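# Stand the clipped cat litter pouch upright mid-table

## Task

Get the cat litter pouch standing upright near the centre of the table with one of its wide faces turned toward the arms, away from both the pan and the scoop. The clip must finish attached to the pouch and holding it tightly, and the pan must still be upright at the end. Close the scene yourself with finished_scene once this holds without the robot.

## Robot and tools

Robot: two six-joint arms, left_arm and right_arm, each with a parallel two-finger gripper. Calibrated bases in the scene frame: left_arm at (-0.024, +0.244, 0) m with identity orientation; right_arm at (+0.041, -0.340, 0) m, yawed very slightly (quat_wxyz 1.000, 0, 0, 0.012).

Frame: every pose, target and reading uses the scene frame. Its origin sits at table-top height halfway between the nominal bases; +x points out over the table, +y toward left_arm, +z up. Arm names do not match left/right in the images. A gripper's fingers point along its own +z and spread along its own y. end_effector_position is the spot between the finger pads, roughly 1 cm short of the tips. Reported hand poses can be off by a few centimetres, more when reaching far.

Row format (shared by execute_actions and move): 16 numbers in one flat list covering both arms, always all 16 even if one arm is idle: left x, y, z, qw, qx, qy, qz, opening, then right x, y, z, qw, qx, qy, qz, opening. x, y, z are an absolute gripper position in metres; the quaternion is an absolute orientation, w first. Opening runs from -1 (shut) to +1 (fully open, 0.094 m) and is a command, not an offset; 0 means half-open, so resend the current value to leave a gripper alone. To hold an arm still, repeat its last reported position and quaternion every call; to keep an orientation, keep sending the same quaternion rather than the drifted reading.

execute_actions(actions, cameras): actions is a list of actions; each action is a table of 1 to 15 rows, one row per 1/30 s control step, and a short table repeats its last row until 15 steps are done. An action is rejected for both arms if any target lies more than 0.6 m from that gripper's current position along any of its axes; if the first action fails this against the latest state, the whole call is rejected. An empty list just reports state and images. cameras picks images: omitted, null or ["all"] gives cam_high and cam_low (both 896x504); [] gives none.

move(target, speed, blend, opening_speed, blocking, cameras): drives each gripper in a straight line from its Hand target to the pose in target, which is one row or a list of up to 15 rows visited in order, with no 0.6 m limit. speed is top path speed in m/s, 0.002 to 2.9 (default 0.25), rotation capped at twice that in rad/s; one value or one per target. blend, in metres, rounds corners of a list (0 = no rounding). opening_speed is how fast openings change, per second on the -1..+1 scale, at least 0.2; use a low value to close gently. A changed opening in a later row is applied only after the arms stop there. All paths finish together and the whole move is capped at 10 s. blocking=false returns after about 0.5 s while the move continues; a new move takes over from a running one. Paths ignore obstacles and the other arm, grippers lag and overshoot more at speed, and routing near an arm's own base can flip its shoulder, so steer around it. The result adds a move: line saying done, off_target, moving, held or fault, plus limits=paced (pose clipped) or limits=held (steps withheld).

wait(seconds): 0 to 10 s, arms keep their last command; a running move continues. stop(): brakes a running move. zoom_image(camera, region): camera is cam_high or cam_low; region is [x0, y0, x1, y1] in pixels from the top-left, no bigger than 504 by 504, on the latest image of that camera. read_manual(section): only "licences"; moves nothing. finished_scene(scene): scene number 1 to 3; ends the scene for good.

Results: per arm end_effector_position, end_effector_quat_wxyz, Hand target (where the arm is actually being sent, possibly short of your command), Tool commands, grip_measured (finger opening on the command scale), Joint positions (last entry is the opening in metres), joint velocities (may read within noise), joint torques (include gravity; joints 1 to 3 wrap at ±28 N m), motor temperatures. Per step the controller limits orientation change to 40 degrees from the measured one and favours position when it cannot satisfy both; an arm may rest a centimetre or more off target in free air with no contact, and very small moves may not start.

Gripping: empty, grip_measured can read up to ~2.7 mm wide. Each pad pushes about 50 to 64 N once squeezing; the force limit is reached about 0.05 below the reading at first contact (more for small, round or soft things). The pouch is soft, so close slowly and not too far. To release, command well above grip_measured.

Heat: holding loads, stretched poses or pushing at unreachable targets warms motors. 75 °C brings MOTOR HOT, 90 °C folds that arm and disables it, 100 °C makes it collapse.

Avoid: dropping things or letting go of something still moving, fast impacts and hard pushes (contact force grows with speed and with how far the target lies past the surface), the two grippers or arms bumping or one gripper closing on the other's fingers (the clearance check does not guard gripper-to-gripper contact), arm stops, knocking the pan over, and anything leaving the table or being set down off it. Loose objects may occasionally get a brief external shove.

Each tool is called after "Request:" in YAML: its name, and indented under it one key for each argument.

## Session

Request:
execute_actions:
  actions: []

Scene clock: 0.00 s.
left_arm: end_effector_position=(+0.3860, +0.2951, +0.1255) grip_measured=+1.000 end_effector_quat_wxyz=(+0.466, -0.356, +0.808, -0.062) | right_arm: end_effector_position=(+0.1356, -0.1588, +0.1164) grip_measured=+1.000 end_effector_quat_wxyz=(+0.373, -0.231, +0.889, +0.133)
Joint positions: left_arm=[0.032 1.442 0.727 0.108 -0.208 -0.69 0.094] | right_arm=[1.654 0.743 0.521 -0.887 0.697 1 0.094]
Joint velocities: within noise
Joint torques (N m): no reading
Motor temperatures (°C): left_arm=[30 33 35 31 29 30 28] | right_arm=[27 36 33 30 26 27 28]
Heat: left arm: 35 °C; right arm: 36 °C.
Hand target: left_arm +0.3871, +0.2959, +0.1305; +0.471, -0.356, +0.805, -0.061 | right_arm +0.1377, -0.1597, +0.1200; +0.380, -0.228, +0.887, +0.132
Tool commands: left_gripper/opening=+1.0 right_gripper/opening=+1.0

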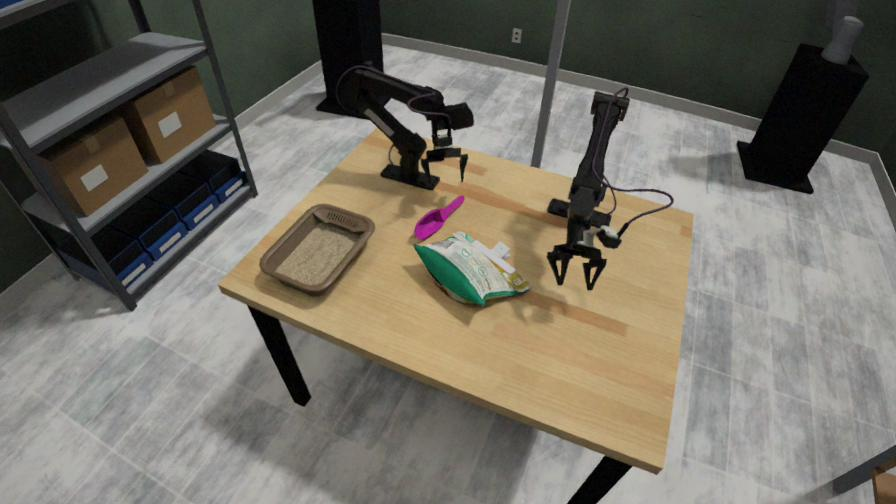

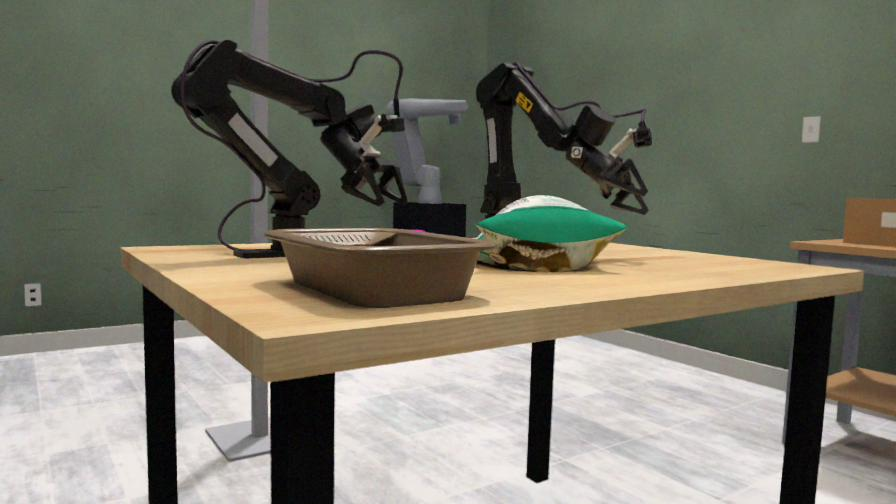

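Request:
zoom_image:
  camera: "cam_high"
  region: [370, 170, 590, 330]

Request:
zoom_image:
  camera: "cam_low"
  region: [400, 150, 680, 310]

Scaled by 2.291.

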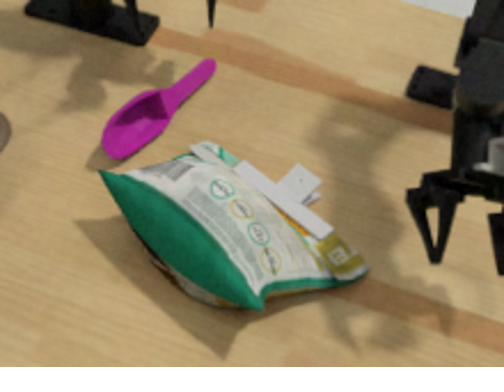

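Scaled by 1.800.

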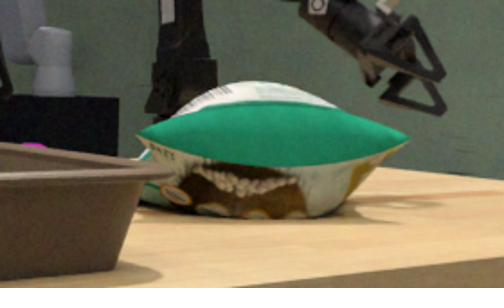

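Request:
zoom_image:
  camera: "cam_high"
  region: [440, 220, 540, 310]

Request:
zoom_image:
  camera: "cam_low"
  region: [460, 180, 660, 290]

Request:
zoom_image:
  camera: "cam_high"
  region: [520, 180, 640, 300]

Request:
zoom_image:
  camera: "cam_high"
  region: [380, 80, 500, 200]

Scaled by 5.040.

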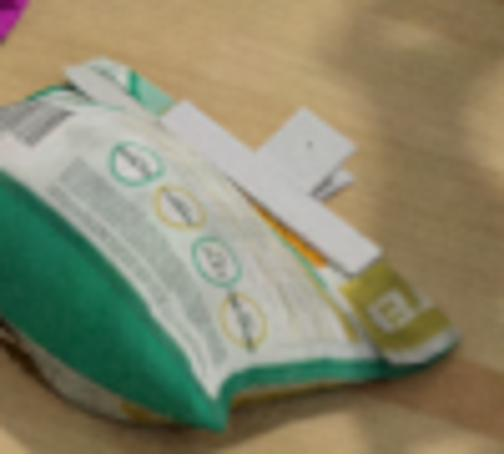

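Scaled by 2.520.

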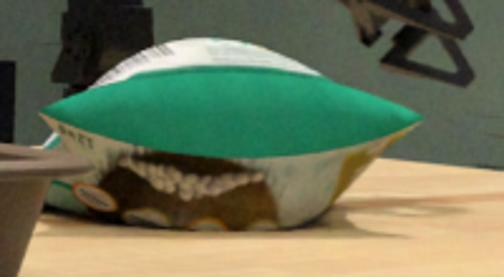

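Scaled by 4.200.

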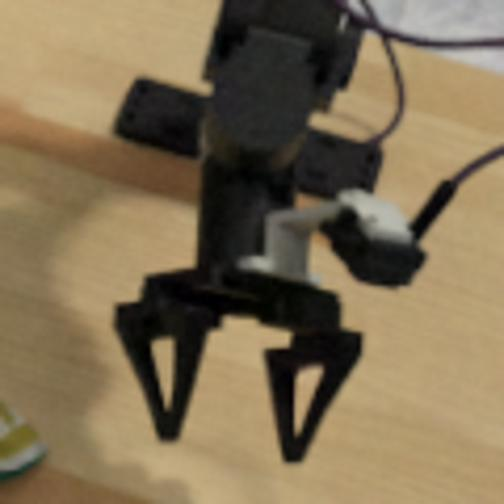

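Scaled by 4.200.

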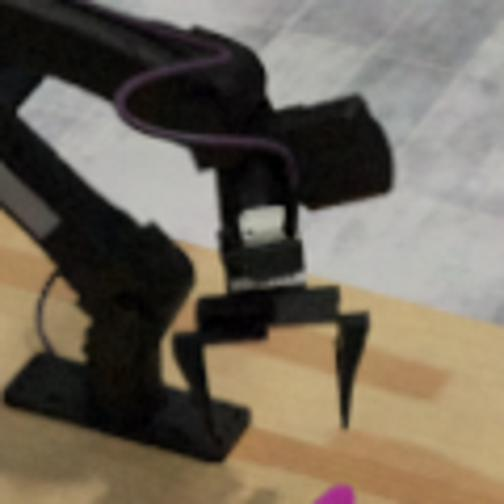

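Request:
move:
  target:
    - [0.40, 0.32, 0.05, 0, 0, 1, 0, -1, 0.20, -0.05, 0.10, 0,0,1,0, -1]
    - [0.60, 0.32, 0.05, 0, 0, 1, 0, -1, 0.30, -0.05, 0.20, 0,0,1,0, -1]
  speed: 0.4

Scene clock: 5.00 s.
left_arm: end_effector_position=(+0.5935, +0.3170, +0.0529) grip_measured=-0.995 end_effector_quat_wxyz=(+0.227, +0.005, +0.974, +0.026) | right_arm: end_effector_position=(+0.2989, -0.0518, +0.2012) grip_measured=-0.991 end_effector_quat_wxyz=(+0.040, +0.005, +0.998, +0.047)
Joint positions: left_arm=[0.117 2.802 2.839 -1.148 0.004 0.126 0] | right_arm=[0.812 1.953 2.054 -1.548 -0.003 0.846 0]
Joint torques (N m): left_arm=[0.2 -12.96 9.07 1.35 -0.04 -0.08] | right_arm=[0.08 -7.91 7.42 0.28 -0.04 -0.11]
Heat: left arm: 36 °C; right arm: 36 °C.
Hand target: left_arm +0.5989, +0.3199, +0.0498; +0.235, +0.000, +0.972, +0.028 | right_arm +0.2999, -0.0502, +0.1995; +0.037, +0.000, +0.998, +0.042
Off the commanded pose: left_arm 0.008 m, 26 deg | right_arm 0.002 m, 7 deg.
elbow stopped short (left arm): the move would have taken joint 3 (elbow) straighter than the controller allows.
joint sent to its limit (right arm) — joint 4 (wrist pitch), lower limit. The joint targets are off in orientation, not in position.
move: off_target (left_arm, right_arm)

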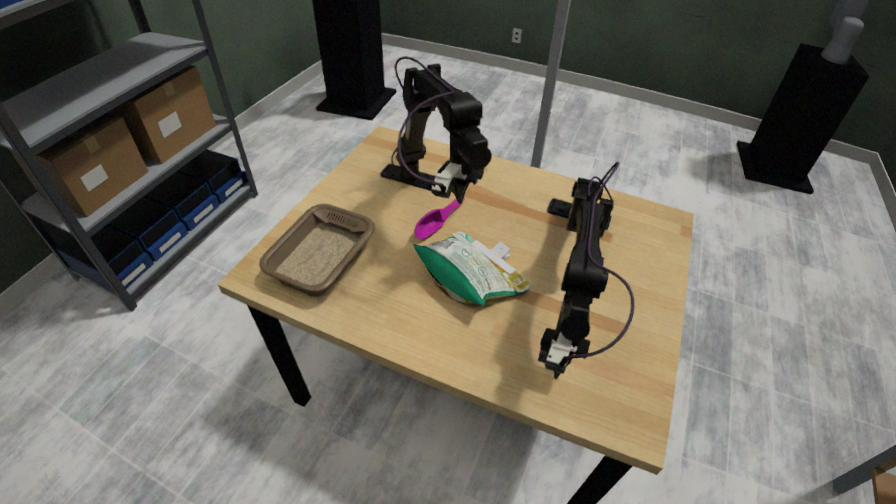

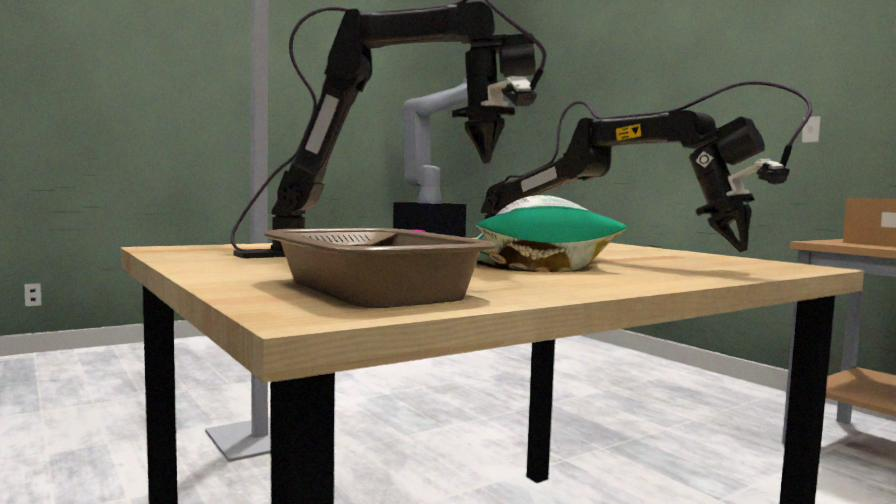

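Request:
zoom_image:
  camera: "cam_high"
  region: [520, 310, 620, 390]

Request:
zoom_image:
  camera: "cam_high"
  region: [420, 150, 520, 230]

Request:
execute_actions:
  actions: []

Request:
move:
  target:
    - [0.40, 0.32, 0.05, 0, 0, 1, 0, -1, 0.30, -0.05, 0.30, 0,0,1,0, -1]
  speed: 0.4

Request:
zoom_image:
  camera: "cam_high"
  region: [520, 230, 640, 330]

Request:
zoom_image:
  camera: "cam_high"
  region: [420, 130, 520, 210]

Scaled by 5.040.

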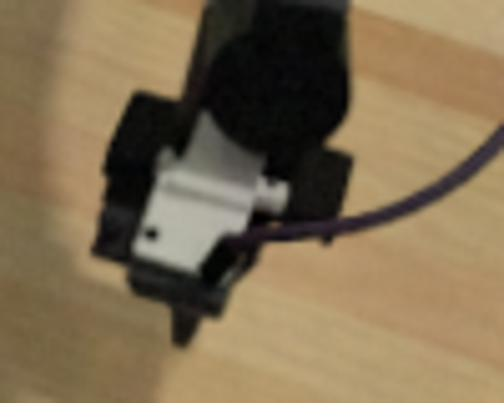

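Scaled by 5.040.

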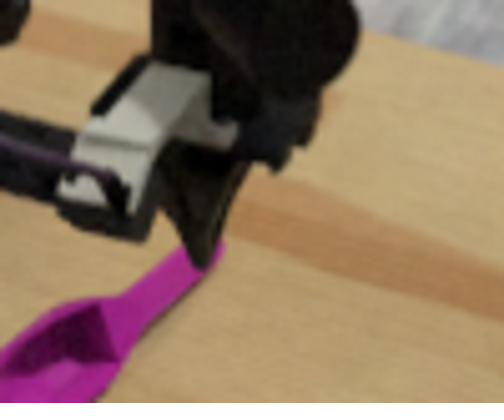

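Scene clock: 5.23 s.
left_arm: end_effector_position=(+0.5936, +0.3170, +0.0529) grip_measured=-0.995 end_effector_quat_wxyz=(+0.227, +0.005, +0.974, +0.026) | right_arm: end_effector_position=(+0.2988, -0.0518, +0.2012) grip_measured=-0.991 end_effector_quat_wxyz=(+0.040, +0.005, +0.998, +0.047)
Joint positions: left_arm=[0.117 2.802 2.839 -1.147 0.004 0.126 0] | right_arm=[0.812 1.953 2.054 -1.549 -0.003 0.846 0]
Joint velocities: within noise
Joint torques (N m): left_arm=[0.13 -12.81 9.13 1.37 -0.1 -0.05] | right_arm=[0.08 -7.92 7.53 0.27 -0.04 -0.09]
Motor temperatures (°C): left_arm=[30 35 36 31 29 30 28] | right_arm=[27 36 34 30 26 27 28]
Heat: left arm: 36 °C; right arm: 36 °C.
Hand target: left_arm +0.5989, +0.3199, +0.0498; +0.235, +0.000, +0.972, +0.028 | right_arm +0.2998, -0.0502, +0.1995; +0.037, +0.000, +0.998, +0.042
Tool commands: left_gripper/opening=-1.0 right_gripper/opening=-1.0
Off the commanded pose: left_arm 0.008 m, 26 deg | right_arm 0.002 m, 7 deg.

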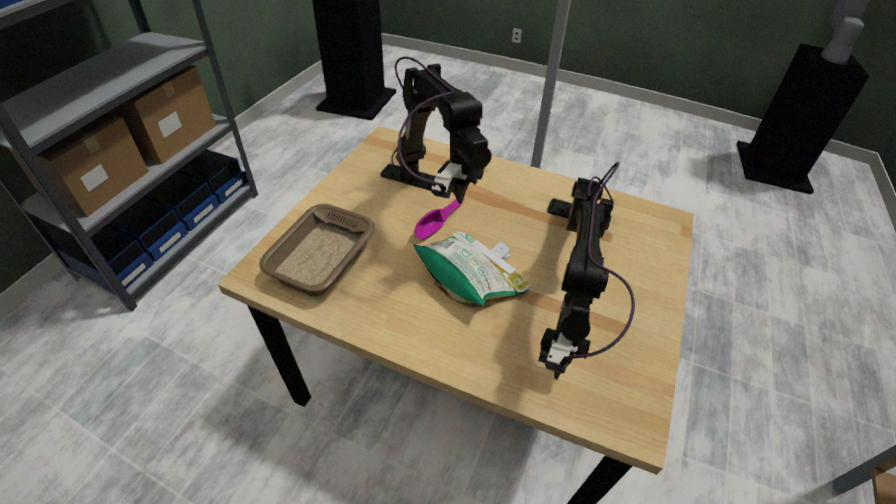

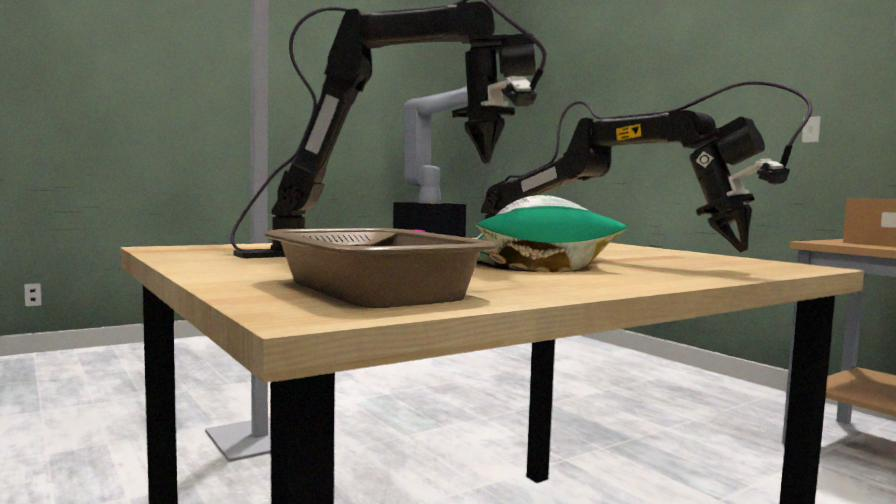

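Scene clock: 6.63 s.
left_arm: end_effector_position=(+0.3970, +0.3193, +0.0412) grip_measured=-0.994 end_effector_quat_wxyz=(-0.017, -0.003, +1.000, -0.004) | right_arm: end_effector_position=(+0.3015, -0.0489, +0.2923) grip_measured=-0.991 end_effector_quat_wxyz=(+0.132, +0.004, +0.980, +0.150)
Joint positions: left_arm=[0.175 2.253 1.878 -1.23 0.003 0.169 0] | right_arm=[0.812 1.832 2.216 -1.551 -0.003 0.846 0]
Joint torques (N m): left_arm=[-0.05 -13.44 5.34 0.51 -0.03 0.02] | right_arm=[0.14 -8.34 6.86 0.82 -0.02 -0.1]
Heat: left arm: 37 °C; right arm: 37 °C.
Hand target: left_arm +0.3999, +0.3199, +0.0500; +0.000, +0.000, +1.000, +0.000 | right_arm +0.2999, -0.0502, +0.2993; +0.138, +0.001, +0.978, +0.155
Off the commanded pose: left_arm 0.009 m, 2 deg | right_arm 0.008 m, 23 deg.
joint sent to its limit (right arm) — joint 4 (wrist pitch), lower limit. The joint targets are off in orientation, not in position.
move: off_target (right_arm)

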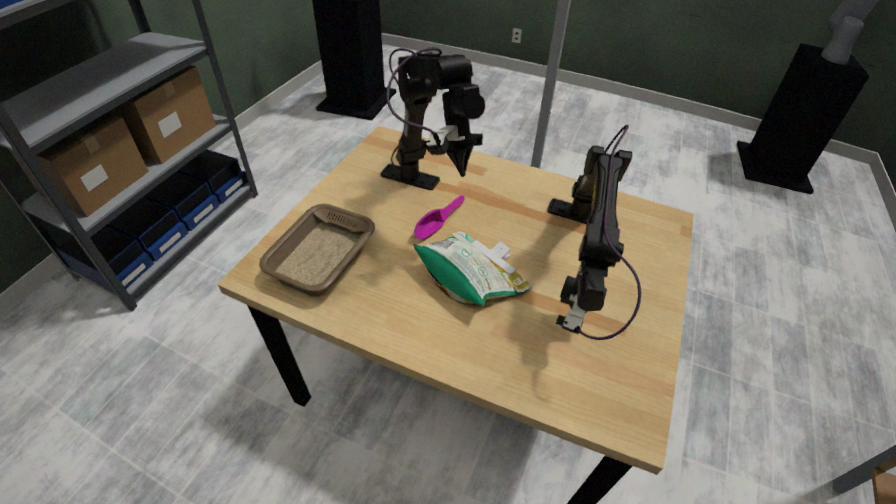

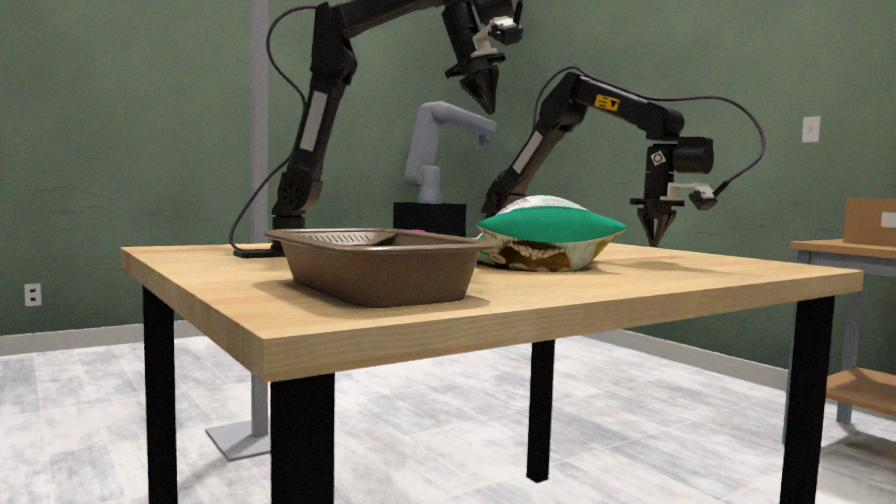

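Scaled by 4.200.

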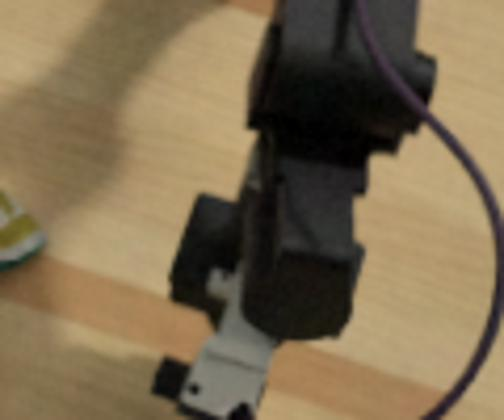

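Scaled by 5.040.

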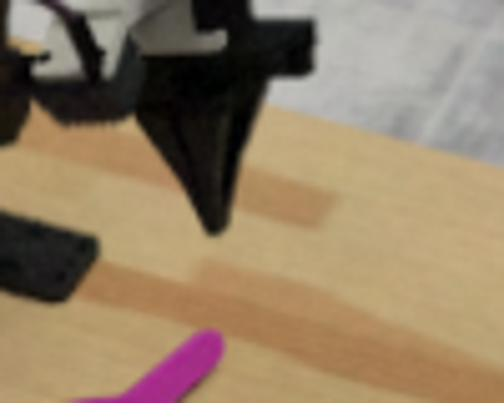

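Request:
zoom_image:
  camera: "cam_high"
  region: [485, 235, 535, 300]

Request:
zoom_image:
  camera: "cam_low"
  region: [470, 190, 570, 280]

Request:
zoom_image:
  camera: "cam_low"
  region: [550, 190, 650, 280]

Scaled by 7.754.

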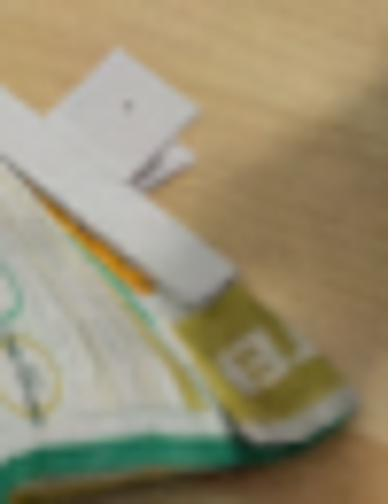

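Scaled by 5.040.

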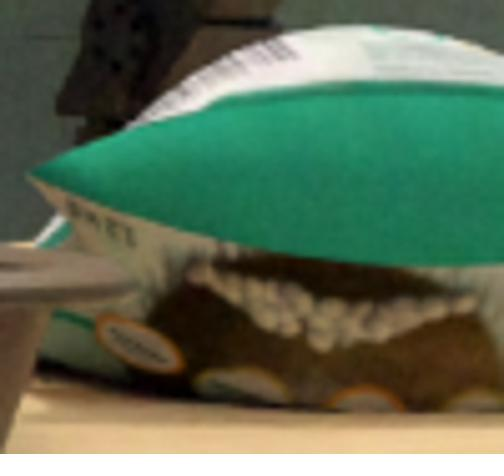

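Scaled by 5.040.

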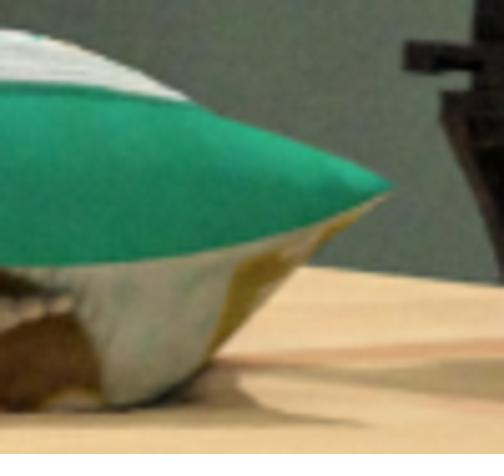

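Request:
move:
  target:
    - [0.278, 0.183, 0.10, 0.3205, -0.4587, 0.679, -0.476, 0.28, 0.15, -0.28, 0.25, 0.138,0,0.978,0.155, -1]
    - [0.278, 0.183, 0.06, 0.3205, -0.4587, 0.679, -0.476, 0.28, 0.15, -0.28, 0.25, 0.138,0,0.978,0.155, -1]
  speed: 0.25

Request:
zoom_image:
  camera: "cam_high"
  region: [440, 200, 600, 310]

Request:
zoom_image:
  camera: "cam_low"
  region: [520, 150, 700, 280]

Scene clock: 15.57 s.
left_arm: end_effector_position=(+0.2806, +0.1833, +0.0633) grip_measured=+0.279 end_effector_quat_wxyz=(+0.321, -0.457, +0.677, -0.479) | right_arm: end_effector_position=(+0.1528, -0.2765, +0.2542) grip_measured=-0.991 end_effector_quat_wxyz=(+0.232, +0.021, +0.961, +0.153)
Joint positions: left_arm=[0.01 1.434 0.029 1.036 0.373 -1.435 0.06] | right_arm=[0.326 0.696 1.234 -1.556 -0.112 0.425 0]
Joint torques (N m): left_arm=[-0.55 -1.66 3.69 2.09 -0.01 -0.02] | right_arm=[0.14 1.33 3.73 1.1 -0.02 -0.11]
Heat: left arm: 39 °C; right arm: 38 °C.
Hand target: left_arm +0.2780, +0.1830, +0.0600; +0.320, -0.459, +0.679, -0.476 | right_arm +0.1506, -0.2790, +0.2495; +0.229, +0.017, +0.962, +0.145
Off the commanded pose: left_arm 0.004 m, 0 deg | right_arm 0.006 m, 11 deg.
joint sent to its limit (right arm) — joint 4 (wrist pitch), lower limit. The joint targets are off in orientation, not in position.
move: off_target (right_arm)

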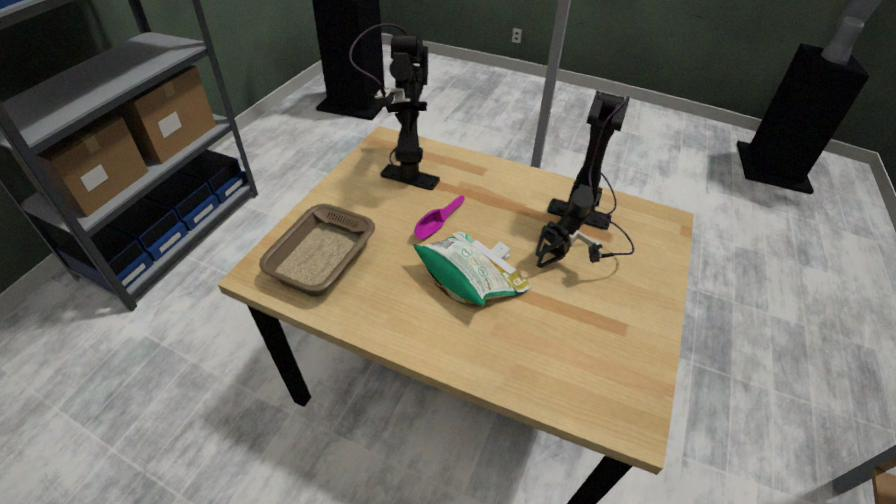

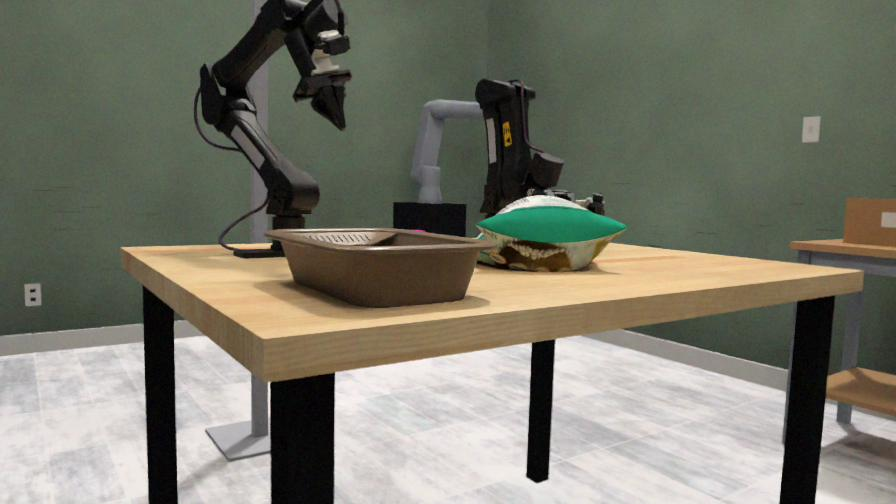

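Scaled by 3.150.

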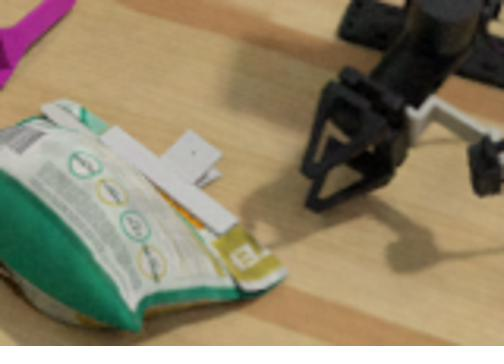

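Scaled by 2.800.

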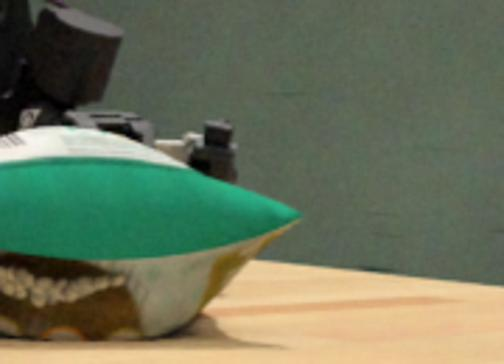

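Request:
move:
  target:
    - [0.285, 0.180, 0.036, 0.3205, -0.4587, 0.679, -0.476, 0.28, 0.15, -0.28, 0.25, 0.232,0.02,0.961,0.153, -1]
    - [0.32, 0.166, 0.036, 0.3205, -0.4587, 0.679, -0.476, 0.28, 0.15, -0.28, 0.25, 0.232,0.02,0.961,0.153, -1]
  speed: 0.1

Request:
zoom_image:
  camera: "cam_high"
  region: [480, 220, 600, 310]

Request:
zoom_image:
  camera: "cam_low"
  region: [520, 150, 700, 280]

Scene clock: 17.10 s.
left_arm: end_effector_position=(+0.3192, +0.1662, +0.0420) grip_measured=+0.279 end_effector_quat_wxyz=(+0.324, -0.454, +0.675, -0.483) | right_arm: end_effector_position=(+0.1534, -0.2787, +0.2555) grip_measured=-0.991 end_effector_quat_wxyz=(+0.238, +0.021, +0.959, +0.154)
Joint positions: left_arm=[-0.081 1.836 0.153 1.341 0.289 -1.47 0.06] | right_arm=[0.272 0.688 1.234 -1.556 -0.138 0.38 0]
Joint torques (N m): left_arm=[-0.31 -3.64 3.58 1.89 -0.1 0.03] | right_arm=[-1.05 1.31 3.26 1.1 -0.13 -0.11]
Heat: left arm: 39 °C; right arm: 38 °C.
Hand target: left_arm +0.3198, +0.1660, +0.0361; +0.320, -0.458, +0.679, -0.476 | right_arm +0.1503, -0.2797, +0.2500; +0.233, +0.020, +0.960, +0.152
Off the commanded pose: left_arm 0.006 m, 1 deg | right_arm 0.007 m, 1 deg.
joint sent to its limit (right arm) — joint 4 (wrist pitch), lower limit. The joint targets still meet the commanded pose.
move: done

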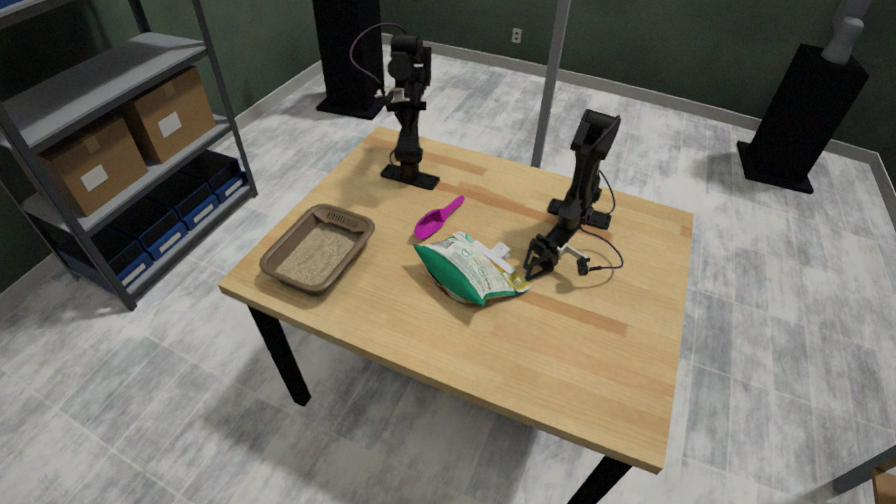

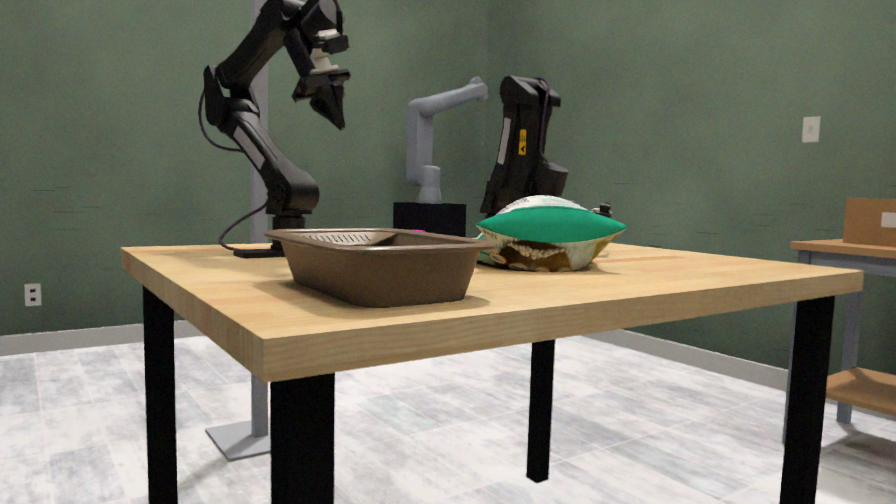

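Scaled by 4.200.

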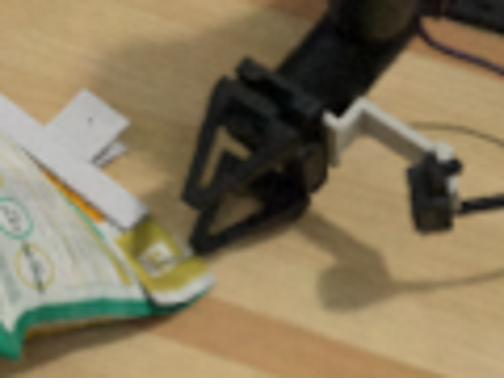

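Scaled by 2.800.

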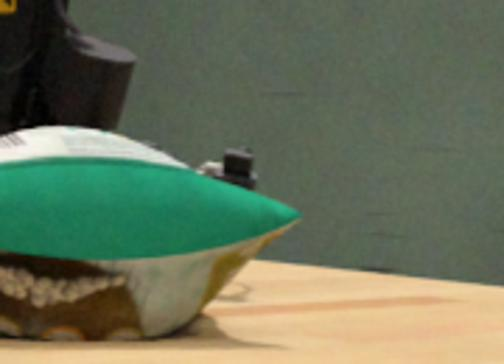

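Request:
move:
  target:
    - [0.340, 0.158, 0.034, 0.3205, -0.4587, 0.679, -0.476, 0.28, 0.15, -0.28, 0.25, 0.232,0.02,0.961,0.153, -1]
  speed: 0.06

Request:
zoom_image:
  camera: "cam_high"
  region: [480, 220, 600, 310]

Request:
zoom_image:
  camera: "cam_low"
  region: [520, 150, 700, 280]

Scene clock: 18.10 s.
left_arm: end_effector_position=(+0.3372, +0.1588, +0.0379) grip_measured=+0.279 end_effector_quat_wxyz=(+0.322, -0.456, +0.676, -0.481) | right_arm: end_effector_position=(+0.1534, -0.2787, +0.2555) grip_measured=-0.991 end_effector_quat_wxyz=(+0.238, +0.021, +0.959, +0.154)
Joint positions: left_arm=[-0.11 1.881 0.229 1.303 0.262 -1.481 0.06] | right_arm=[0.272 0.688 1.234 -1.556 -0.138 0.38 0]
Joint torques (N m): left_arm=[-0.43 -4.15 4.44 1.9 -0.07 0.03] | right_arm=[-0.7 1.11 3.1 1.09 -0.18 -0.11]
Heat: left arm: 38 °C; right arm: 38 °C.
Hand target: left_arm +0.3399, +0.1580, +0.0341; +0.320, -0.458, +0.679, -0.476 | right_arm +0.1503, -0.2797, +0.2500; +0.233, +0.020, +0.960, +0.152
Off the commanded pose: left_arm 0.005 m, 1 deg | right_arm 0.007 m, 1 deg.
joint sent to its limit (right arm) — joint 4 (wrist pitch), lower limit. The joint targets still meet the commanded pose.
move: done

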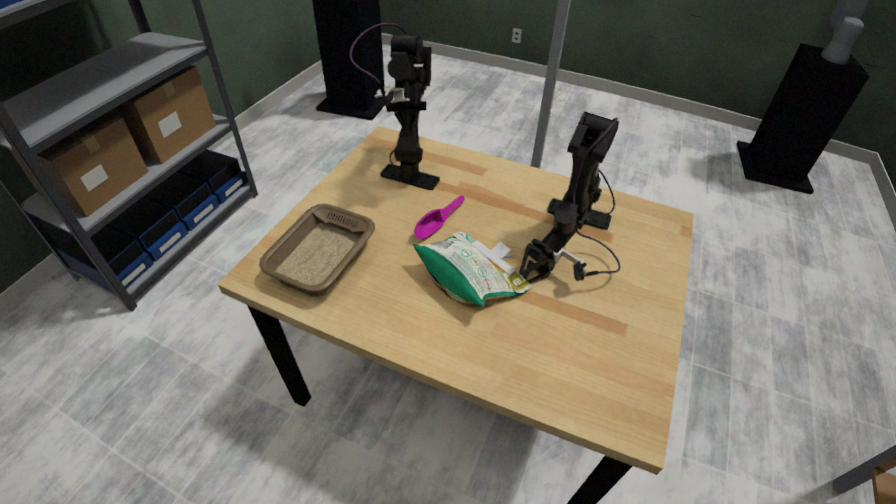

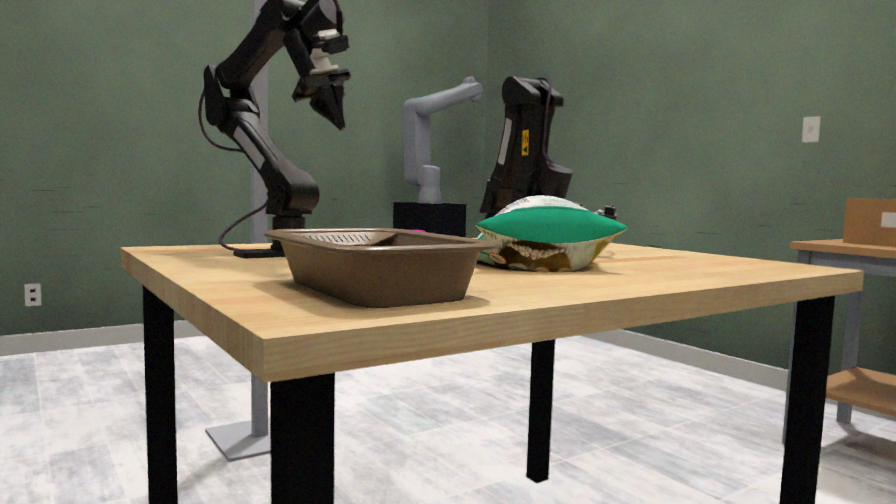

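Scaled by 4.200.

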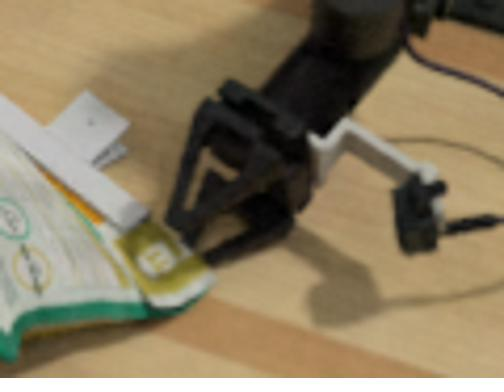

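Scaled by 2.800.

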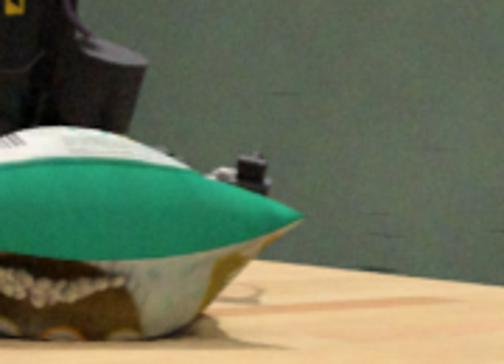

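Request:
move:
  target:
    - [0.364, 0.149, 0.033, 0.3205, -0.4587, 0.679, -0.476, 0.28, 0.15, -0.28, 0.25, 0.232,0.02,0.961,0.153, -1]
  speed: 0.06

Request:
zoom_image:
  camera: "cam_high"
  region: [480, 220, 600, 310]

Request:
zoom_image:
  camera: "cam_low"
  region: [520, 150, 700, 280]

Scene clock: 19.03 s.
left_arm: end_effector_position=(+0.3596, +0.1502, +0.0354) grip_measured=+0.279 end_effector_quat_wxyz=(+0.319, -0.458, +0.677, -0.479) | right_arm: end_effector_position=(+0.1534, -0.2787, +0.2555) grip_measured=-0.991 end_effector_quat_wxyz=(+0.238, +0.021, +0.959, +0.154)
Joint positions: left_arm=[-0.136 1.924 0.325 1.245 0.239 -1.491 0.06] | right_arm=[0.272 0.688 1.234 -1.556 -0.138 0.38 0]
Joint torques (N m): left_arm=[-0.51 -4.88 4.96 1.91 -0.06 0.03] | right_arm=[-0.66 1.26 3.63 1.13 -0.19 -0.13]
Heat: left arm: 38 °C; right arm: 38 °C.
Hand target: left_arm +0.3639, +0.1491, +0.0332; +0.321, -0.458, +0.679, -0.476 | right_arm +0.1503, -0.2797, +0.2500; +0.233, +0.020, +0.960, +0.152
Off the commanded pose: left_arm 0.005 m, 0 deg | right_arm 0.007 m, 1 deg.
joint sent to its limit (right arm) — joint 4 (wrist pitch), lower limit. The joint targets still meet the commanded pose.
move: done

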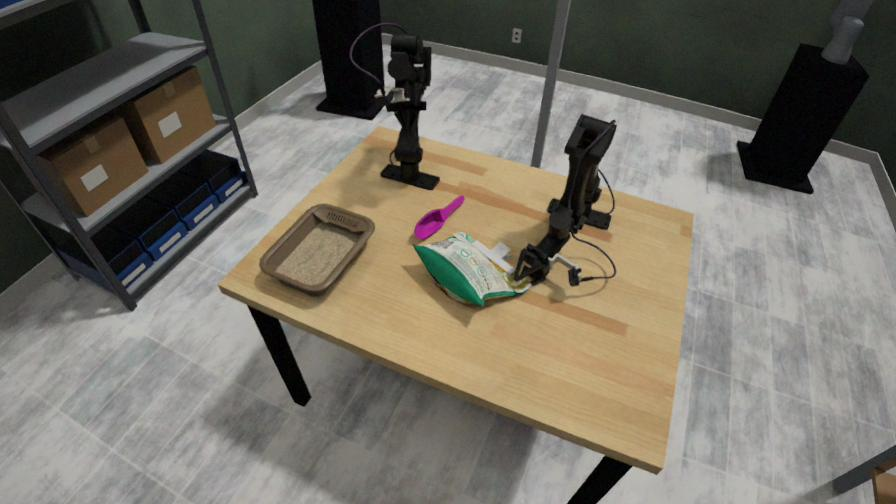

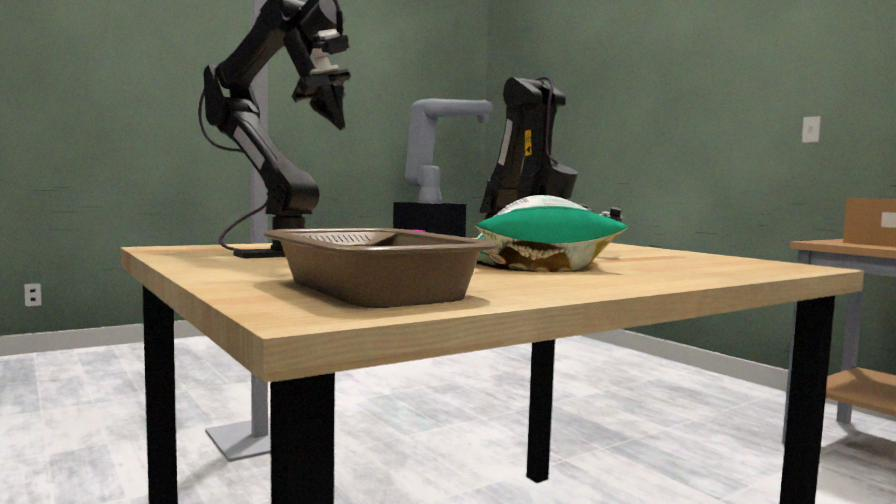

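Scaled by 4.200.

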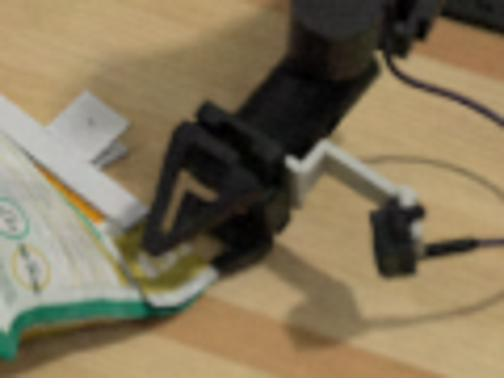

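Scaled by 2.800.

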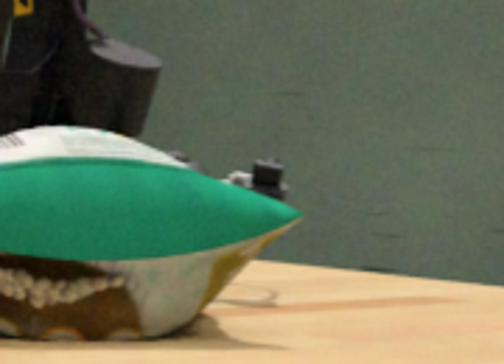

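Request:
move:
  target:
    - [0.364, 0.149, 0.033, 0.3205, -0.4587, 0.679, -0.476, -0.5, 0.15, -0.28, 0.25, 0.232,0.02,0.961,0.153, -1]
  opening_speed: 0.3

Request:
zoom_image:
  camera: "cam_high"
  region: [400, 210, 560, 320]

Request:
zoom_image:
  camera: "cam_low"
  region: [460, 150, 700, 290]

Scene clock: 21.97 s.
left_arm: end_effector_position=(+0.3565, +0.1518, +0.0256) grip_measured=-0.498 end_effector_quat_wxyz=(+0.309, -0.468, +0.684, -0.467) | right_arm: end_effector_position=(+0.1534, -0.2786, +0.2555) grip_measured=-0.991 end_effector_quat_wxyz=(+0.238, +0.021, +0.959, +0.154)
Joint positions: left_arm=[-0.136 1.928 0.325 1.209 0.232 -1.492 0.024] | right_arm=[0.272 0.688 1.234 -1.556 -0.138 0.379 0]
Joint torques (N m): left_arm=[-0.35 -5.26 5.04 2.25 -0.01 0.04] | right_arm=[-0.92 1.13 3.49 1.1 -0.25 -0.14]
Heat: left arm: 37 °C; right arm: 37 °C.
Hand target: left_arm +0.3638, +0.1491, +0.0332; +0.320, -0.459, +0.679, -0.476 | right_arm +0.1503, -0.2797, +0.2500; +0.233, +0.020, +0.960, +0.153
Off the commanded pose: left_arm 0.011 m, 2 deg | right_arm 0.007 m, 1 deg.
joint sent to its limit (right arm) — joint 4 (wrist pitch), lower limit. The joint targets still meet the commanded pose.
move: off_target (left_arm)

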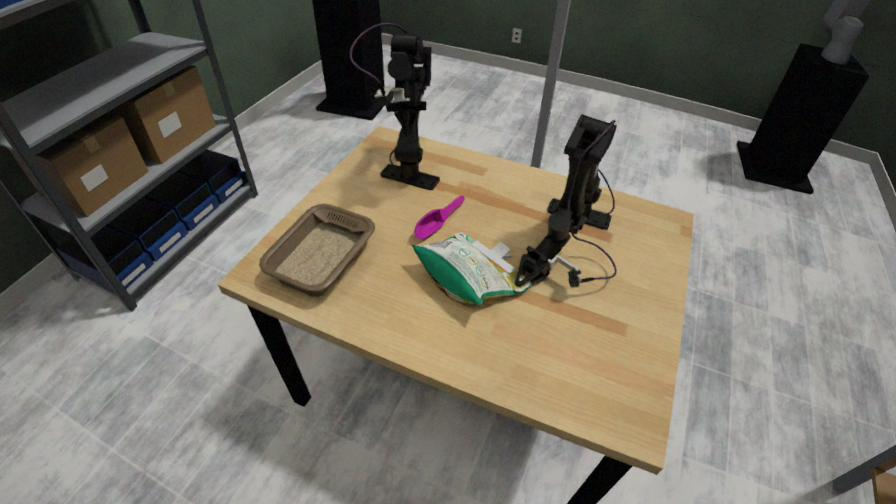

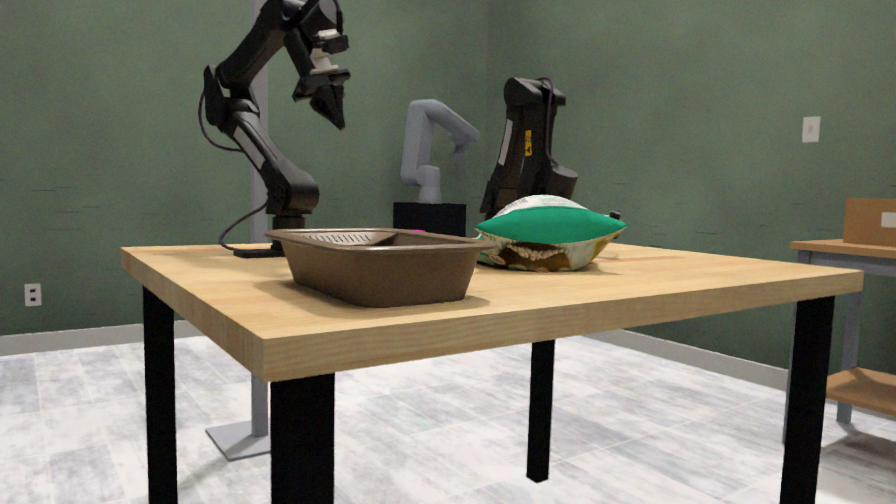

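Scaled by 3.150.

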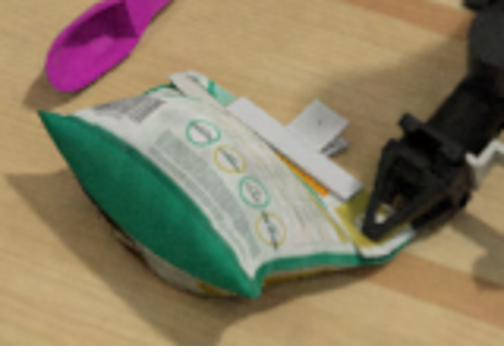

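Scaled by 2.100.

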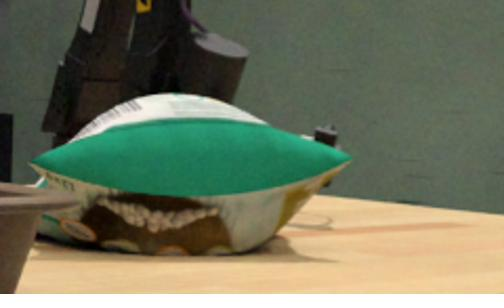

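Request:
move:
  target:
    - [0.3585, 0.151, 0.0256, 0.3205, -0.4587, 0.679, -0.476, -1, 0.15, -0.28, 0.25, 0.232,0.02,0.961,0.153, -1]
  opening_speed: 0.3
  cameras: []

Scene clock: 24.00 s.
left_arm: end_effector_position=(+0.3583, +0.1520, +0.0241) grip_measured=-0.982 end_effector_quat_wxyz=(+0.316, -0.464, +0.680, -0.471) | right_arm: end_effector_position=(+0.1534, -0.2786, +0.2555) grip_measured=-0.991 end_effector_quat_wxyz=(+0.238, +0.021, +0.959, +0.154)
Joint positions: left_arm=[-0.136 1.968 0.325 1.268 0.229 -1.49 0.001] | right_arm=[0.272 0.688 1.234 -1.556 -0.138 0.379 0]
Joint torques (N m): left_arm=[-0.18 -5.07 2.78 2.3 0.07 -0.03] | right_arm=[-0.94 1.14 3.33 1.1 -0.22 -0.12]
Heat: left arm: 37 °C; right arm: 37 °C.
Hand target: left_arm +0.3585, +0.1510, +0.0256; +0.320, -0.459, +0.679, -0.476 | right_arm +0.1503, -0.2797, +0.2500; +0.233, +0.020, +0.960, +0.153
Off the commanded pose: left_arm 0.002 m, 1 deg | right_arm 0.007 m, 1 deg.
joint sent to its limit (right arm) — joint 4 (wrist pitch), lower limit. The joint targets still meet the commanded pose.
move: done


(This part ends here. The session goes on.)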